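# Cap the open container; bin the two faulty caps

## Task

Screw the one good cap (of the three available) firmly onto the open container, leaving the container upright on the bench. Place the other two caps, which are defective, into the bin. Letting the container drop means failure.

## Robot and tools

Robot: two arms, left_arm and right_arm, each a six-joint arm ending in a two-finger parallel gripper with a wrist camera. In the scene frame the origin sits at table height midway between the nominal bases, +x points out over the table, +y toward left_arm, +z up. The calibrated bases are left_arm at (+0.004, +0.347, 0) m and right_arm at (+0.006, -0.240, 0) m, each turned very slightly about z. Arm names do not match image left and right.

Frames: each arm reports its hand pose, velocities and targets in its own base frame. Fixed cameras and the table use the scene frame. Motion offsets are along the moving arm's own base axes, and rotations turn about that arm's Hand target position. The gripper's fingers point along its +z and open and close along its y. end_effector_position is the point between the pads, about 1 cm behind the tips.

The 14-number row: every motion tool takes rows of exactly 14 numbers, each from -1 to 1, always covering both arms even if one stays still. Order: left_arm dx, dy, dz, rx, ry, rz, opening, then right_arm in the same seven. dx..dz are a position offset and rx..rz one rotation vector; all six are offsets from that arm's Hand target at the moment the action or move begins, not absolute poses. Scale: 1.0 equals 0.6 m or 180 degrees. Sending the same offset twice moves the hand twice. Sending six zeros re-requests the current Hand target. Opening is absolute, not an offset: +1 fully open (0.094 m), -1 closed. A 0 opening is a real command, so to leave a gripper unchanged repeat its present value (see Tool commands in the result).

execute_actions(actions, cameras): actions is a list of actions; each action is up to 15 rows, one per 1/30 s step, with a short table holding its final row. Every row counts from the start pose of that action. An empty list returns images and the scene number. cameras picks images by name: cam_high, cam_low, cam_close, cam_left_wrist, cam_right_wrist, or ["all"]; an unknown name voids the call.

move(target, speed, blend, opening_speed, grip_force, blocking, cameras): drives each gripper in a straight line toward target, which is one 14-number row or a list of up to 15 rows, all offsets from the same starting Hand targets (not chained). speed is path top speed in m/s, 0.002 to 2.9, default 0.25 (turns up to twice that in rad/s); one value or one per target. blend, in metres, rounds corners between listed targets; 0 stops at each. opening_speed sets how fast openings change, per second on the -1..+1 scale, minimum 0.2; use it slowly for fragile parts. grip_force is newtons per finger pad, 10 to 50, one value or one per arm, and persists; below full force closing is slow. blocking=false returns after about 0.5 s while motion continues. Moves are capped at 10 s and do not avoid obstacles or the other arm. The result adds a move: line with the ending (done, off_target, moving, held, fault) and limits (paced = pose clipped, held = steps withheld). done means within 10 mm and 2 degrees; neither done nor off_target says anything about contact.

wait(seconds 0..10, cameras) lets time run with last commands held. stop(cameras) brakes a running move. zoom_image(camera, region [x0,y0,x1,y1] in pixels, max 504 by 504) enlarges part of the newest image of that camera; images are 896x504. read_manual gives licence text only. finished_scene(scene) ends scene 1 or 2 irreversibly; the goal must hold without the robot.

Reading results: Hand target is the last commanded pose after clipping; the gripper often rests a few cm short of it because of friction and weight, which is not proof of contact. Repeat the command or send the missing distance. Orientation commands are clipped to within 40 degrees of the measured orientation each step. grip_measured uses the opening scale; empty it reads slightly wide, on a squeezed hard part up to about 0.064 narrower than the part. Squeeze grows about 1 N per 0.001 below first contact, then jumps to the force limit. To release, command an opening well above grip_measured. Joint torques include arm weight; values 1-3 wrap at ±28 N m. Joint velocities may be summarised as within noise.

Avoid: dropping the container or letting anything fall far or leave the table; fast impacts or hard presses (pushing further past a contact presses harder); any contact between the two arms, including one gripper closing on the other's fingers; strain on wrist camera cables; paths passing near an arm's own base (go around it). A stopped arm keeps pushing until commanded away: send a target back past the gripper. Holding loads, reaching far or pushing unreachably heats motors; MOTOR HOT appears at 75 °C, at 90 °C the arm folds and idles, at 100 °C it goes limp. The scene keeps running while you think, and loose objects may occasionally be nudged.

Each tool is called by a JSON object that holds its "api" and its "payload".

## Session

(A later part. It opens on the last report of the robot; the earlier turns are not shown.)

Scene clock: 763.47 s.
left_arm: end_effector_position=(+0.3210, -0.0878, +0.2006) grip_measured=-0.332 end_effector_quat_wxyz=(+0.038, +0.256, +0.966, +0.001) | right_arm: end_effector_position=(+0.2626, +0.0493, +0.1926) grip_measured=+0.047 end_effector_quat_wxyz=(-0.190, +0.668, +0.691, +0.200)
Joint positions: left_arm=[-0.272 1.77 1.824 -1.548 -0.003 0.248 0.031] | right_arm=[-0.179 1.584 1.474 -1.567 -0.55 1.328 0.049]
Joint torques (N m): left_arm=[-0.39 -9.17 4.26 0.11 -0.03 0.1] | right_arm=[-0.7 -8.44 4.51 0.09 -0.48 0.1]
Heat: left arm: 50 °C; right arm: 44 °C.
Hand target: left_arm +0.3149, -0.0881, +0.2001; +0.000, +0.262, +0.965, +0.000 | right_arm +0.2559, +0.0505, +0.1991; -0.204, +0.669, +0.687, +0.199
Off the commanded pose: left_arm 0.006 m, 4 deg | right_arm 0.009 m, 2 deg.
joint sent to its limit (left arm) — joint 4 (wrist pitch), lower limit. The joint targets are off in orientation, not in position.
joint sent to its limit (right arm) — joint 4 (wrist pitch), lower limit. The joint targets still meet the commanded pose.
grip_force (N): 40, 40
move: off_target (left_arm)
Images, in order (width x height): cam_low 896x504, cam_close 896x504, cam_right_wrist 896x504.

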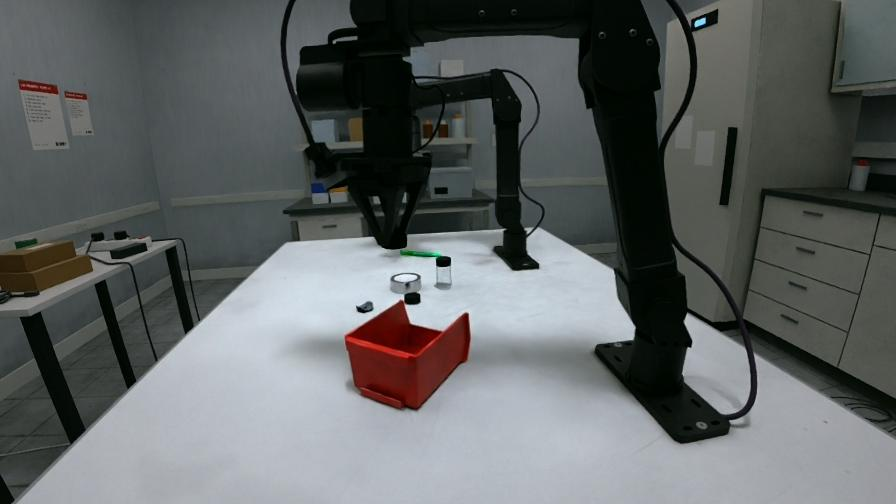

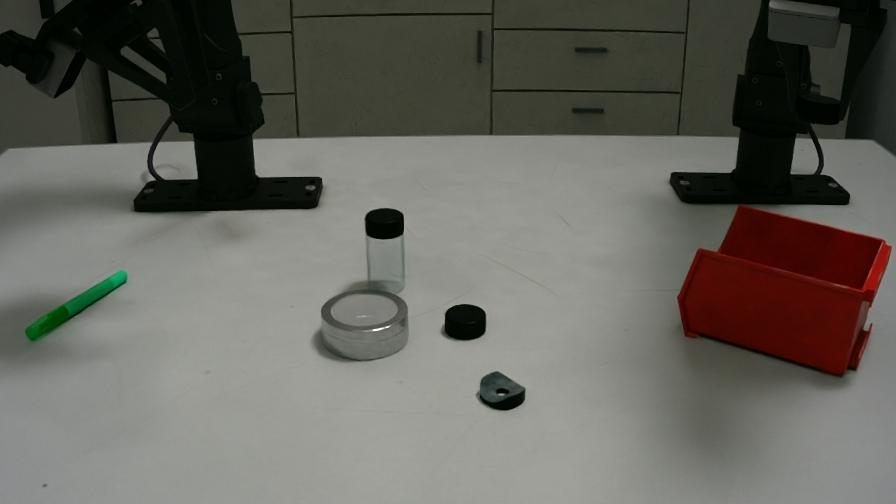

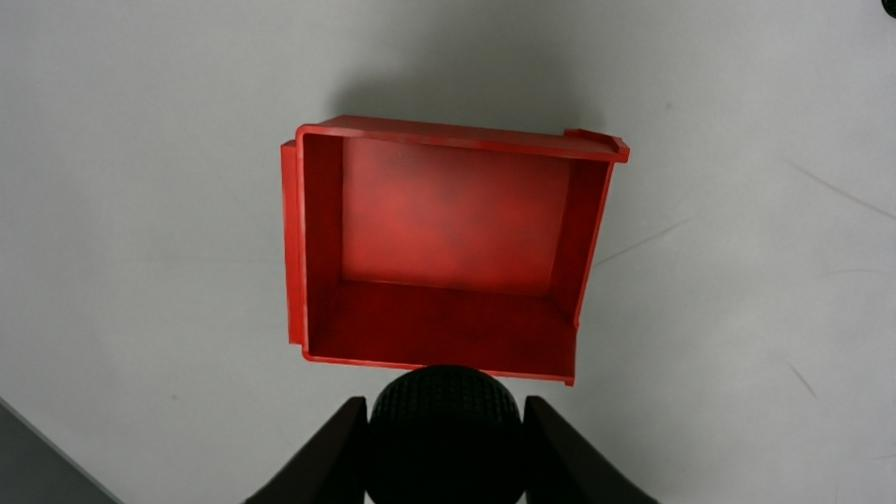

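{"api": "move", "payload": {"target": [[-0.0232,0.0118,-0.1,0,0,0,-0.42, 0,0,0,0,0,0,0.05],[-0.0232,0.0118,-0.2585,0,0,0,-0.42, 0,0,0,0,0,0,0.05]], "speed": [0.25,0.15], "blend": [0.015,0], "cameras": ["cam_right_wrist","cam_close","cam_low"]}}

Scene clock: 767.03 s.
left_arm: end_effector_position=(+0.3026, -0.0827, +0.0533) grip_measured=-0.332 end_effector_quat_wxyz=(+0.009, +0.261, +0.965, +0.001) | right_arm: end_effector_position=(+0.2626, +0.0493, +0.1926) grip_measured=+0.047 end_effector_quat_wxyz=(-0.190, +0.668, +0.691, +0.200)
Joint positions: left_arm=[-0.272 1.756 1.217 -1.015 -0.003 0.257 0.031] | right_arm=[-0.179 1.584 1.474 -1.567 -0.55 1.328 0.049]
Joint torques (N m): left_arm=[0.44 -6.83 4.34 0.23 -0.02 0.08] | right_arm=[-0.72 -8.49 4.48 0.09 -0.49 0.11]
Heat: left arm: 50 °C; right arm: 44 °C.
Hand target: left_arm +0.3010, -0.0811, +0.0449; +0.000, +0.262, +0.965, +0.000 | right_arm +0.2559, +0.0505, +0.1991; -0.204, +0.669, +0.687, +0.199
Off the commanded pose: left_arm 0.009 m, 1 deg | right_arm 0.009 m, 2 deg.
joint sent to its limit (right arm) — joint 4 (wrist pitch), lower limit. The joint targets still meet the commanded pose.
grip_force (N): 40, 40
move: done
Images, in order (width x height): cam_low 896x504, cam_close 896x504, cam_right_wrist 896x504.

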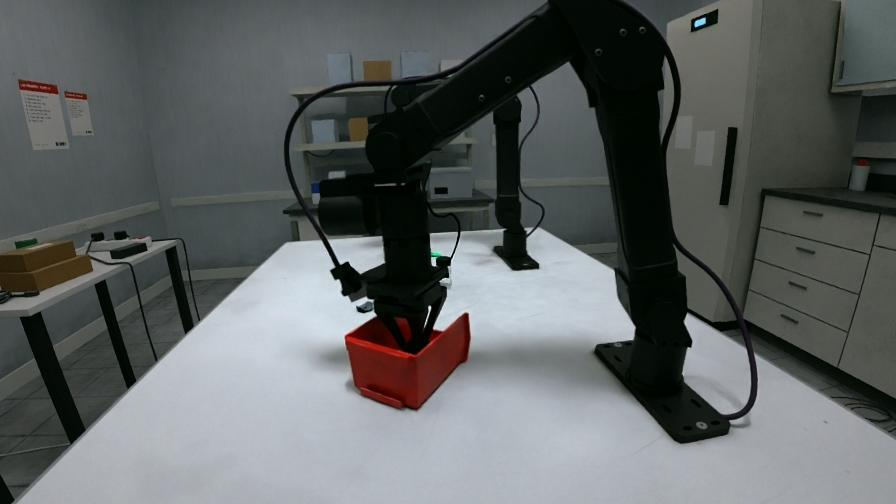

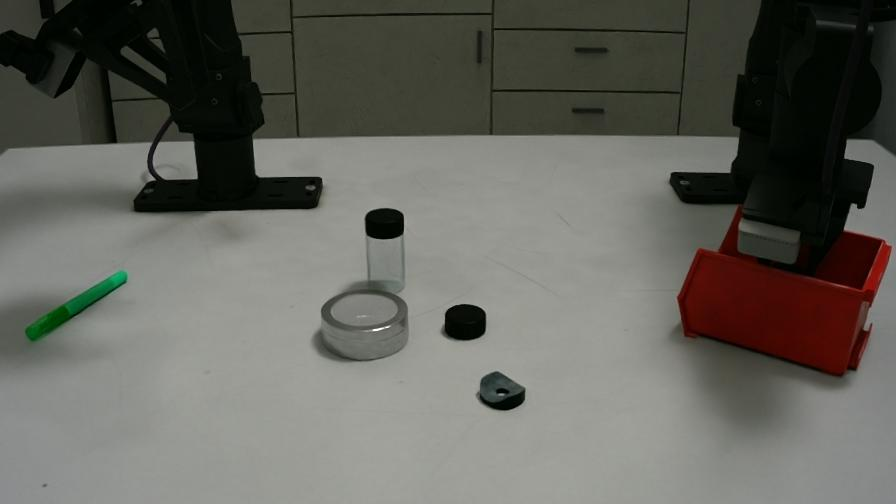

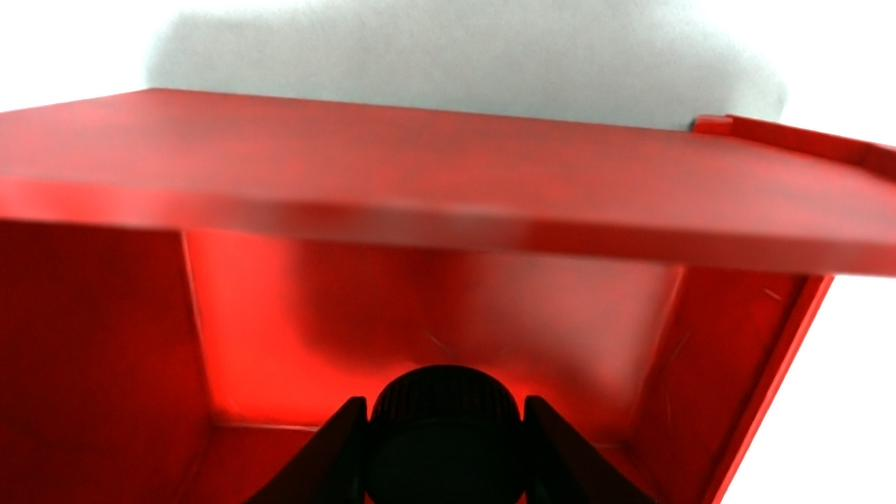

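{"api": "move", "payload": {"target": [[0,0,0,0,0,0,0.0, 0,0,0,0,0,0,0.05],[0,0,0.16,0,0,0,0.0, 0,0,0,0,0,0,0.05]], "speed": [0.1,0.25], "cameras": ["cam_right_wrist","cam_close"]}}

Scene clock: 769.23 s.
left_arm: end_effector_position=(+0.3009, -0.0822, +0.1369) grip_measured=-0.003 end_effector_quat_wxyz=(-0.002, +0.262, +0.965, +0.001) | right_arm: end_effector_position=(+0.2626, +0.0493, +0.1926) grip_measured=+0.047 end_effector_quat_wxyz=(-0.190, +0.668, +0.691, +0.200)
Joint positions: left_arm=[-0.272 1.727 1.518 -1.366 -0.003 0.258 0.047] | right_arm=[-0.179 1.584 1.474 -1.567 -0.55 1.328 0.049]
Joint torques (N m): left_arm=[0.43 -8.39 6.35 -0.08 -0.03 0.07] | right_arm=[-0.75 -8.47 4.48 0.08 -0.48 0.1]
Heat: left arm: 49 °C; right arm: 44 °C.
Hand target: left_arm +0.3010, -0.0811, +0.1409; +0.000, +0.262, +0.965, +0.000 | right_arm +0.2559, +0.0505, +0.1991; -0.204, +0.669, +0.687, +0.199
Off the commanded pose: left_arm 0.004 m, 0 deg | right_arm 0.009 m, 2 deg.
joint sent to its limit (right arm) — joint 4 (wrist pitch), lower limit. The joint targets still meet the commanded pose.
grip_force (N): 40, 40
move: done
Images, in order (width x height): cam_close 896x504, cam_right_wrist 896x504.

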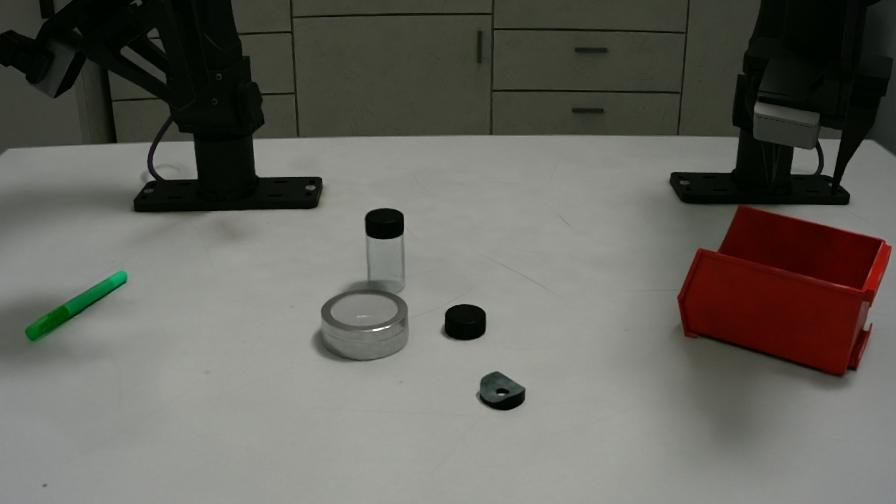

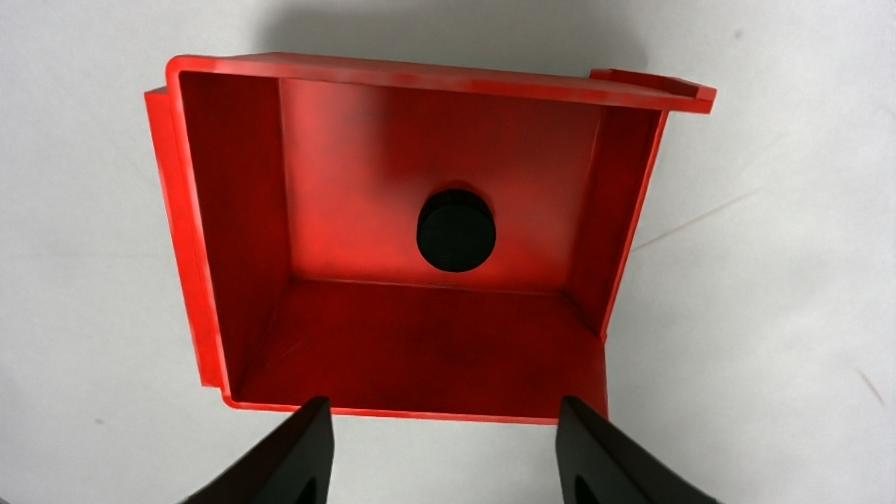

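{"api": "move", "payload": {"target": [[0.01,-0.433,-0.045,0,0,-0.2222,0.2, 0,0,0,0,0,0,0.05]], "speed": [0.3], "cameras": ["cam_right_wrist","cam_close"]}}

Scene clock: 772.70 s.
left_arm: end_effector_position=(+0.3055, -0.3413, +0.1209) grip_measured=+0.197 end_effector_quat_wxyz=(+0.020, +0.575, +0.818, -0.004) | right_arm: end_effector_position=(+0.2626, +0.0493, +0.1926) grip_measured=+0.047 end_effector_quat_wxyz=(-0.190, +0.668, +0.691, +0.200)
Joint positions: left_arm=[-0.843 2.342 2.355 -1.544 -0.002 0.382 0.056] | right_arm=[-0.179 1.584 1.474 -1.567 -0.55 1.328 0.049]
Joint torques (N m): left_arm=[0.32 -11.19 6.93 0.03 -0.04 0.08] | right_arm=[-0.73 -8.42 4.49 0.08 -0.49 0.1]
Heat: left arm: 49 °C; right arm: 44 °C.
Hand target: left_arm +0.3071, -0.3409, +0.1141; +0.000, +0.577, +0.817, +0.000 | right_arm +0.2559, +0.0505, +0.1991; -0.204, +0.669, +0.687, +0.199
Off the commanded pose: left_arm 0.007 m, 2 deg | right_arm 0.009 m, 2 deg.
joint sent to its limit (left arm) — joint 4 (wrist pitch), lower limit. The joint targets still meet the commanded pose.
joint sent to its limit (right arm) — joint 4 (wrist pitch), lower limit. The joint targets still meet the commanded pose.
grip_force (N): 40, 40
move: done
Images, in order (width x height): cam_close 896x504, cam_right_wrist 896x504.

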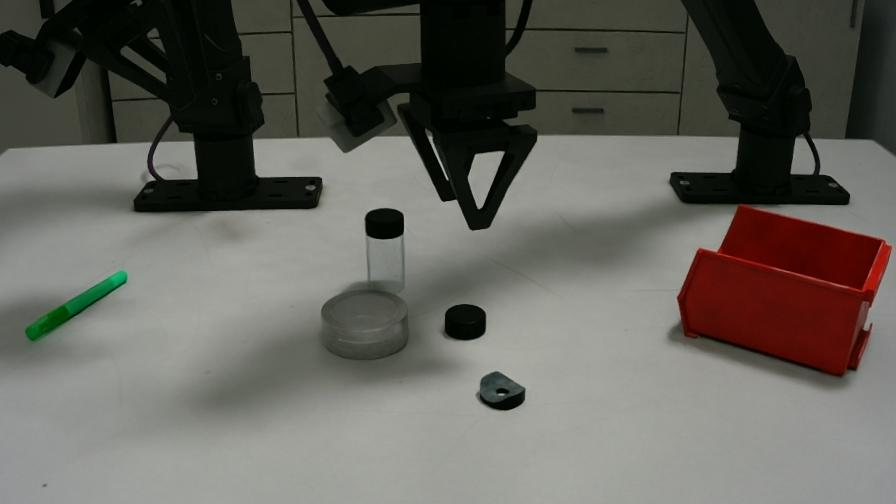

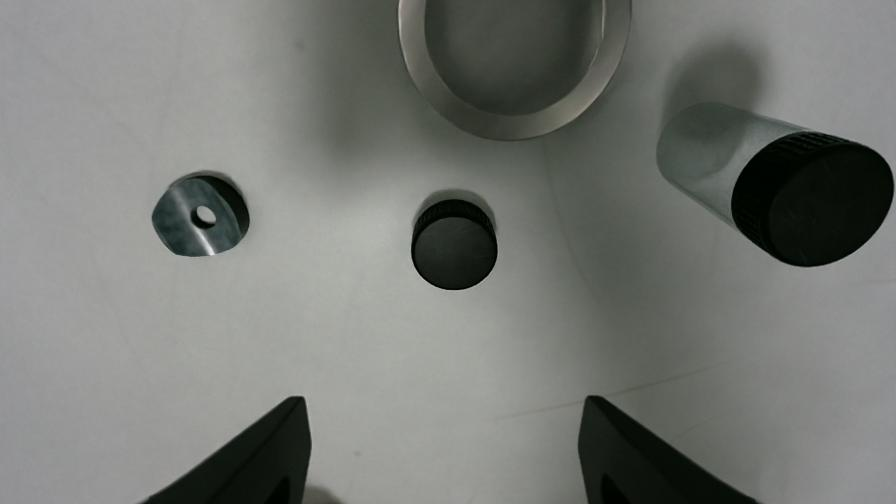

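{"api": "move", "payload": {"target": [[-0.001,-0.006,-0.11,0,0,0,0.2, 0,0,0,0,0,0,0.05]], "speed": [0.2], "cameras": ["cam_right_wrist"]}}

Scene clock: 774.50 s.
left_arm: end_effector_position=(+0.3085, -0.3445, +0.0623) grip_measured=+0.197 end_effector_quat_wxyz=(+0.013, +0.575, +0.818, -0.002) | right_arm: end_effector_position=(+0.2626, +0.0493, +0.1926) grip_measured=+0.047 end_effector_quat_wxyz=(-0.190, +0.668, +0.691, +0.200)
Joint positions: left_arm=[-0.843 2.342 2.121 -1.324 -0.002 0.382 0.056] | right_arm=[-0.179 1.584 1.474 -1.567 -0.55 1.328 0.049]
Joint torques (N m): left_arm=[-0.25 -11.44 4.64 0.2 -0.04 0.02] | right_arm=[-0.72 -8.4 4.48 0.08 -0.48 0.1]
Heat: left arm: 48 °C; right arm: 44 °C.
Hand target: left_arm +0.3065, -0.3445, +0.0481; +0.000, +0.576, +0.817, +0.000 | right_arm +0.2559, +0.0505, +0.1991; -0.204, +0.669, +0.687, +0.199
Off the commanded pose: left_arm 0.014 m, 1 deg | right_arm 0.009 m, 2 deg.
joint sent to its limit (right arm) — joint 4 (wrist pitch), lower limit. The joint targets still meet the commanded pose.
grip_force (N): 40, 40
move: off_target (left_arm)
Images, in order (width x height): cam_right_wrist 896x504.

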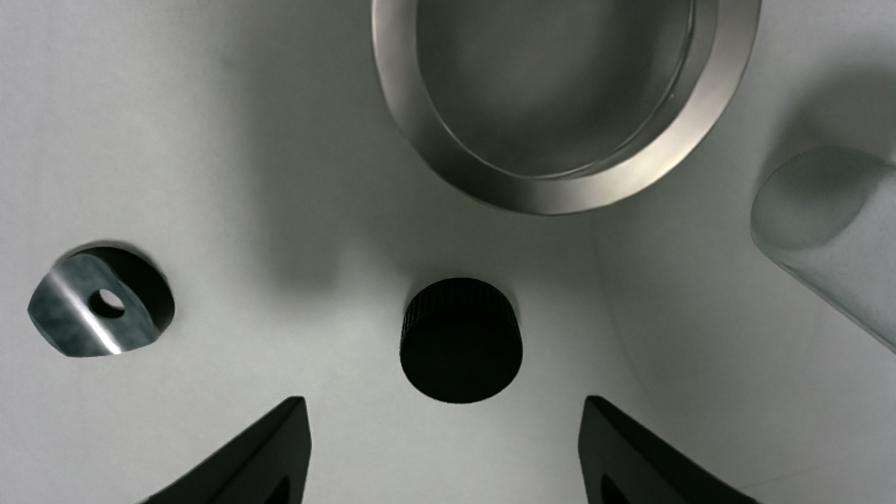

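{"api": "move", "payload": {"target": [[-0.0058,0.0,-0.0633,0,0,0,0.2, 0,0,0,0,0,0,0.05]], "speed": [0.12], "cameras": ["cam_right_wrist","cam_close"]}}

Scene clock: 776.03 s.
left_arm: end_effector_position=(+0.3081, -0.3441, +0.0264) grip_measured=+0.197 end_effector_quat_wxyz=(+0.015, +0.575, +0.818, -0.003) | right_arm: end_effector_position=(+0.2626, +0.0493, +0.1926) grip_measured=+0.047 end_effector_quat_wxyz=(-0.190, +0.668, +0.691, +0.200)
Joint positions: left_arm=[-0.843 2.343 1.98 -1.178 -0.002 0.382 0.056] | right_arm=[-0.179 1.584 1.474 -1.567 -0.55 1.328 0.049]
Joint torques (N m): left_arm=[-0.73 -11.19 4.53 0.23 -0.04 -0.04] | right_arm=[-0.68 -8.46 4.52 0.1 -0.5 0.09]
Heat: left arm: 48 °C; right arm: 44 °C.
Hand target: left_arm +0.3030, -0.3445, +0.0101; +0.000, +0.576, +0.817, +0.000 | right_arm +0.2559, +0.0505, +0.1991; -0.204, +0.669, +0.687, +0.199
Off the commanded pose: left_arm 0.017 m, 2 deg | right_arm 0.009 m, 2 deg.
joint sent to its limit (right arm) — joint 4 (wrist pitch), lower limit. The joint targets still meet the commanded pose.
grip_force (N): 40, 40
move: off_target (left_arm)
Images, in order (width x height): cam_close 896x504, cam_right_wrist 896x504.

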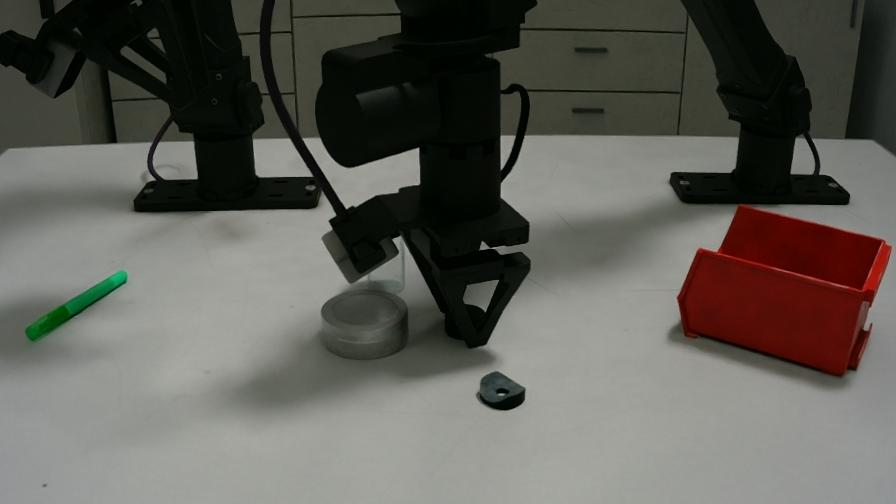

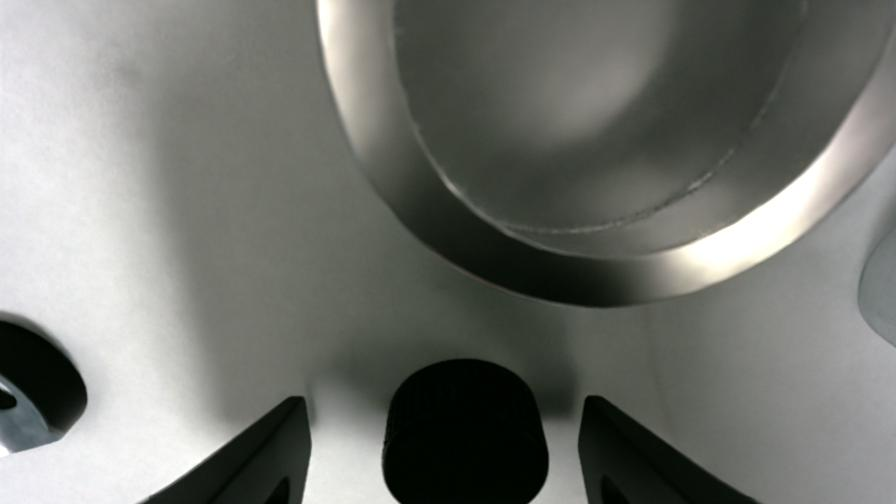

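{"api": "move", "payload": {"target": [[0,0,0.004,0,0,0,-0.42, 0,0,0,0,0,0,0.05],[0.0,0.0,0.2,0,0,0,-0.42, 0,0,0,0,0,0,0.05]], "speed": [0.1,0.2], "cameras": ["cam_right_wrist","cam_close"]}}

Scene clock: 779.23 s.
left_arm: end_effector_position=(+0.3073, -0.3432, +0.1264) grip_measured=-0.332 end_effector_quat_wxyz=(+0.029, +0.575, +0.818, -0.006) | right_arm: end_effector_position=(+0.2626, +0.0493, +0.1926) grip_measured=+0.047 end_effector_quat_wxyz=(-0.190, +0.668, +0.691, +0.200)
Joint positions: left_arm=[-0.843 2.337 2.369 -1.544 -0.002 0.382 0.031] | right_arm=[-0.179 1.584 1.474 -1.567 -0.55 1.328 0.049]
Joint torques (N m): left_arm=[-0.79 -13.59 5.91 0.05 -0.05 -0.04] | right_arm=[-0.75 -8.46 4.52 0.09 -0.47 0.11]
Heat: left arm: 48 °C; right arm: 44 °C.
Hand target: left_arm +0.3030, -0.3444, +0.1301; +0.000, +0.576, +0.817, +0.000 | right_arm +0.2559, +0.0505, +0.1991; -0.204, +0.669, +0.687, +0.199
Off the commanded pose: left_arm 0.006 m, 3 deg | right_arm 0.009 m, 2 deg.
joint sent to its limit (left arm) — joint 4 (wrist pitch), lower limit. The joint targets are off in orientation, not in position.
joint sent to its limit (right arm) — joint 4 (wrist pitch), lower limit. The joint targets still meet the commanded pose.
grip_force (N): 40, 40
move: off_target (left_arm)
Images, in order (width x height): cam_close 896x504, cam_right_wrist 896x504.

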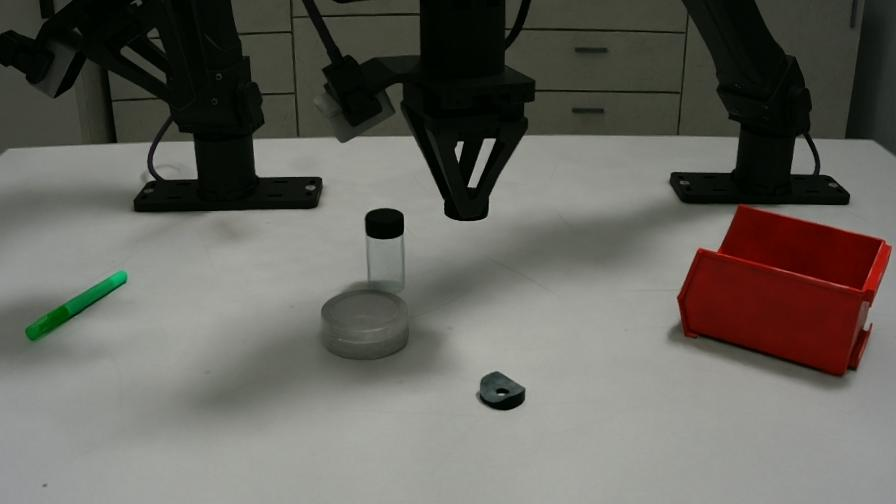

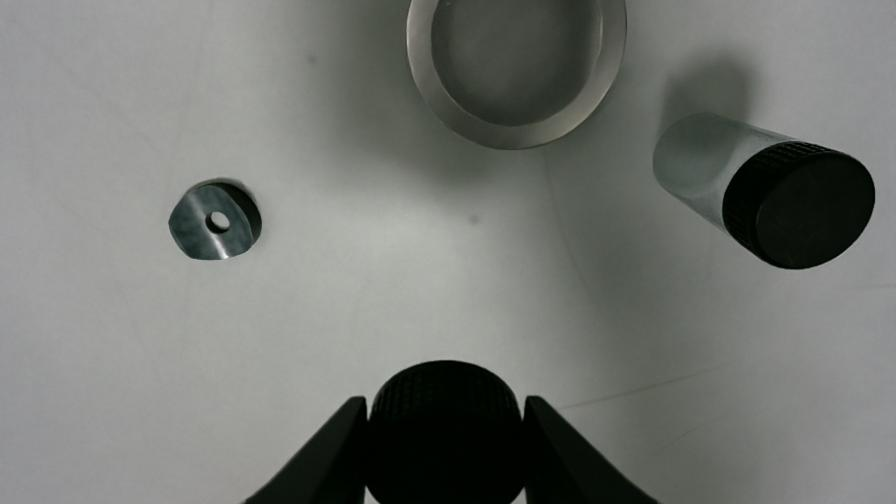

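{"api": "move", "payload": {"target": [[0.005,0.44,0.025,0,0,0.2222,-0.42, 0,0,0,0,0,0,0.05],[0.005,0.4533,-0.135,0,0,0.2222,-0.42, 0,0,0,0,0,0,0.05]], "speed": [0.3,0.15], "blend": [0.01,0], "cameras": ["cam_right_wrist","cam_low"]}}

Scene clock: 782.40 s.
left_arm: end_effector_position=(+0.3074, -0.0747, +0.0574) grip_measured=-0.332 end_effector_quat_wxyz=(+0.008, +0.263, +0.965, +0.002) | right_arm: end_effector_position=(+0.2626, +0.0493, +0.1926) grip_measured=+0.047 end_effector_quat_wxyz=(-0.190, +0.668, +0.691, +0.200)
Joint positions: left_arm=[-0.244 1.761 1.24 -1.033 -0.004 0.288 0.031] | right_arm=[-0.179 1.584 1.474 -1.567 -0.55 1.328 0.049]
Joint torques (N m): left_arm=[0.7 -6.9 4.37 0.19 -0.02 0.08] | right_arm=[-0.72 -8.46 4.49 0.09 -0.48 0.09]
Heat: left arm: 47 °C; right arm: 44 °C.
Hand target: left_arm +0.3060, -0.0724, +0.0490; +0.000, +0.262, +0.965, +0.000 | right_arm +0.2559, +0.0505, +0.1991; -0.204, +0.669, +0.687, +0.199
Off the commanded pose: left_arm 0.009 m, 1 deg | right_arm 0.009 m, 2 deg.
joint sent to its limit (right arm) — joint 4 (wrist pitch), lower limit. The joint targets still meet the commanded pose.
grip_force (N): 40, 40
move: done
Images, in order (width x height): cam_low 896x504, cam_right_wrist 896x504.

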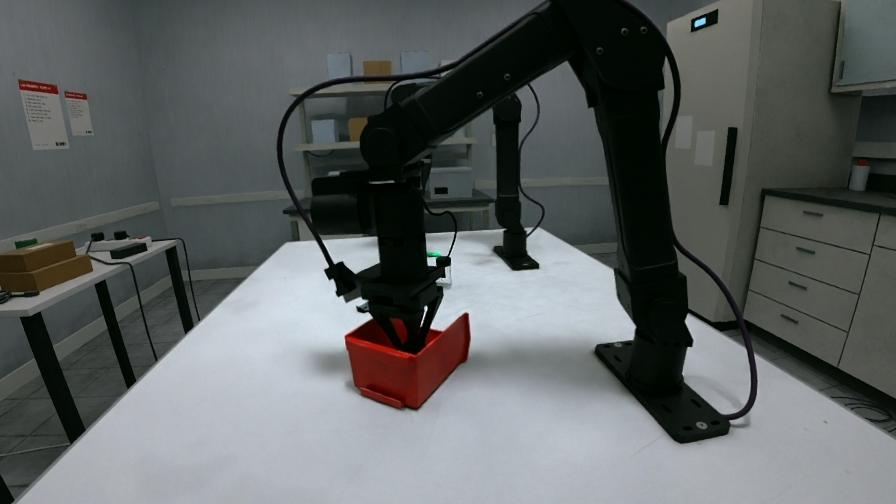

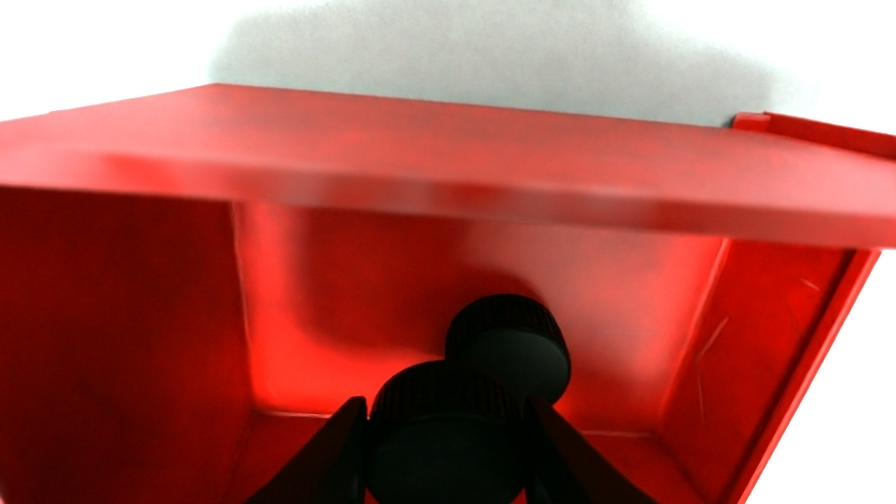

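{"api": "move", "payload": {"target": [[0,0,0,0,0,0,0.0, 0,0,0,0,0,0,0.05],[-0.008,-0.015,0.2,0,0,0,0.0, 0,0,0,0,0,0,0.05]], "speed": [0.1,0.25], "cameras": ["cam_right_wrist","cam_close","cam_low"]}}

Scene clock: 784.70 s.
left_arm: end_effector_position=(+0.3026, -0.0785, +0.1651) grip_measured=-0.003 end_effector_quat_wxyz=(-0.001, +0.262, +0.965, +0.002) | right_arm: end_effector_position=(+0.2626, +0.0493, +0.1926) grip_measured=+0.047 end_effector_quat_wxyz=(-0.190, +0.668, +0.691, +0.200)
Joint positions: left_arm=[-0.259 1.738 1.644 -1.48 -0.004 0.27 0.047] | right_arm=[-0.179 1.584 1.474 -1.567 -0.55 1.328 0.049]
Joint torques (N m): left_arm=[-0.72 -8.38 6.37 -0.07 -0.02 -0.06] | right_arm=[-0.69 -8.47 4.51 0.08 -0.47 0.1]
Heat: left arm: 47 °C; right arm: 44 °C.
Hand target: left_arm +0.3012, -0.0815, +0.1690; +0.000, +0.262, +0.965, +0.000 | right_arm +0.2559, +0.0505, +0.1991; -0.204, +0.669, +0.687, +0.199
Off the commanded pose: left_arm 0.005 m, 0 deg | right_arm 0.009 m, 2 deg.
joint sent to its limit (right arm) — joint 4 (wrist pitch), lower limit. The joint targets still meet the commanded pose.
grip_force (N): 40, 40
move: done
Images, in order (width x height): cam_low 896x504, cam_close 896x504, cam_right_wrist 896x504.

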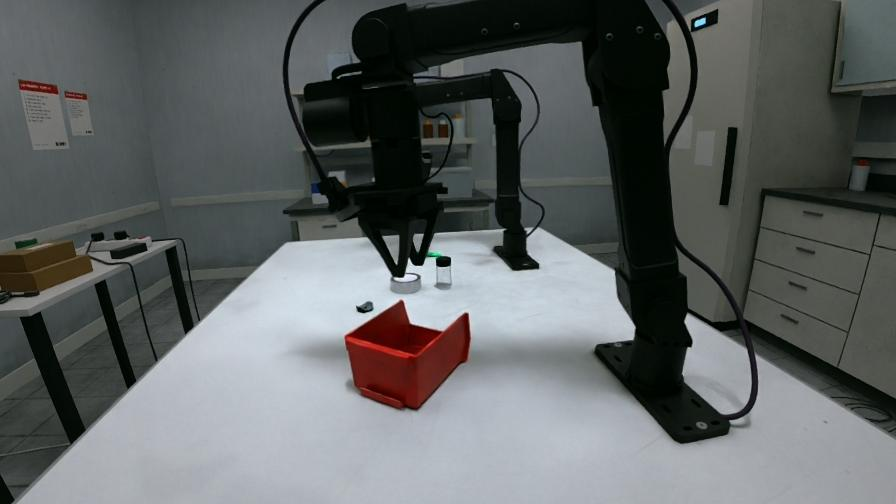

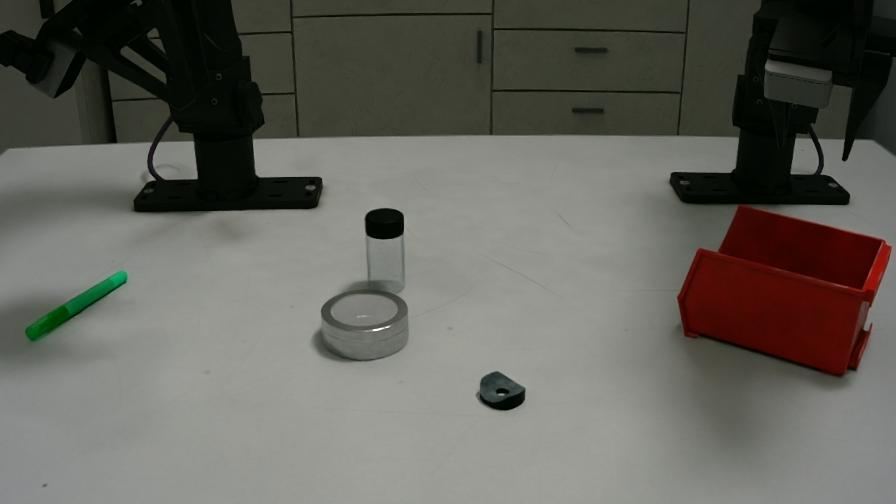

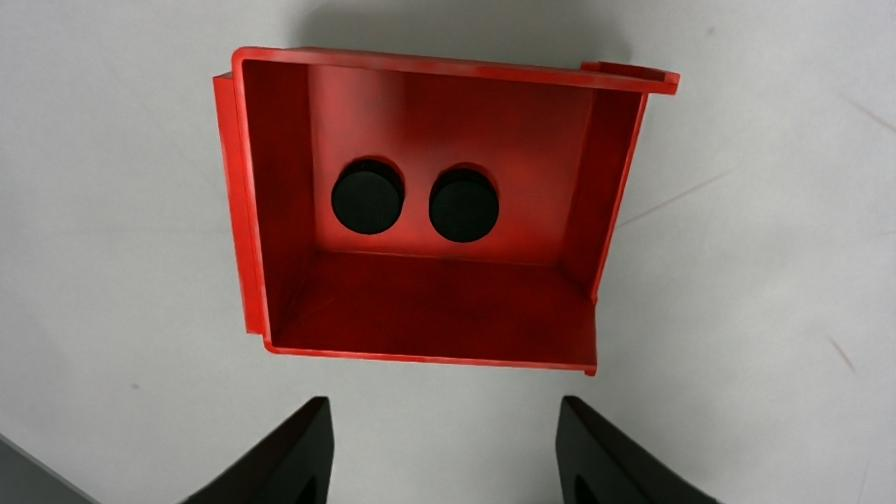

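{"api": "zoom_image", "payload": {"camera": "cam_close", "region": [340, 190, 430, 300]}}

Scaled by 4.582.

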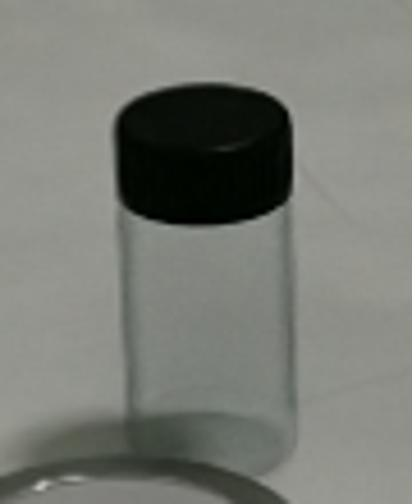

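{"api": "finished_scene", "payload": {"scene": 1}}

The scene is finished: the task was done.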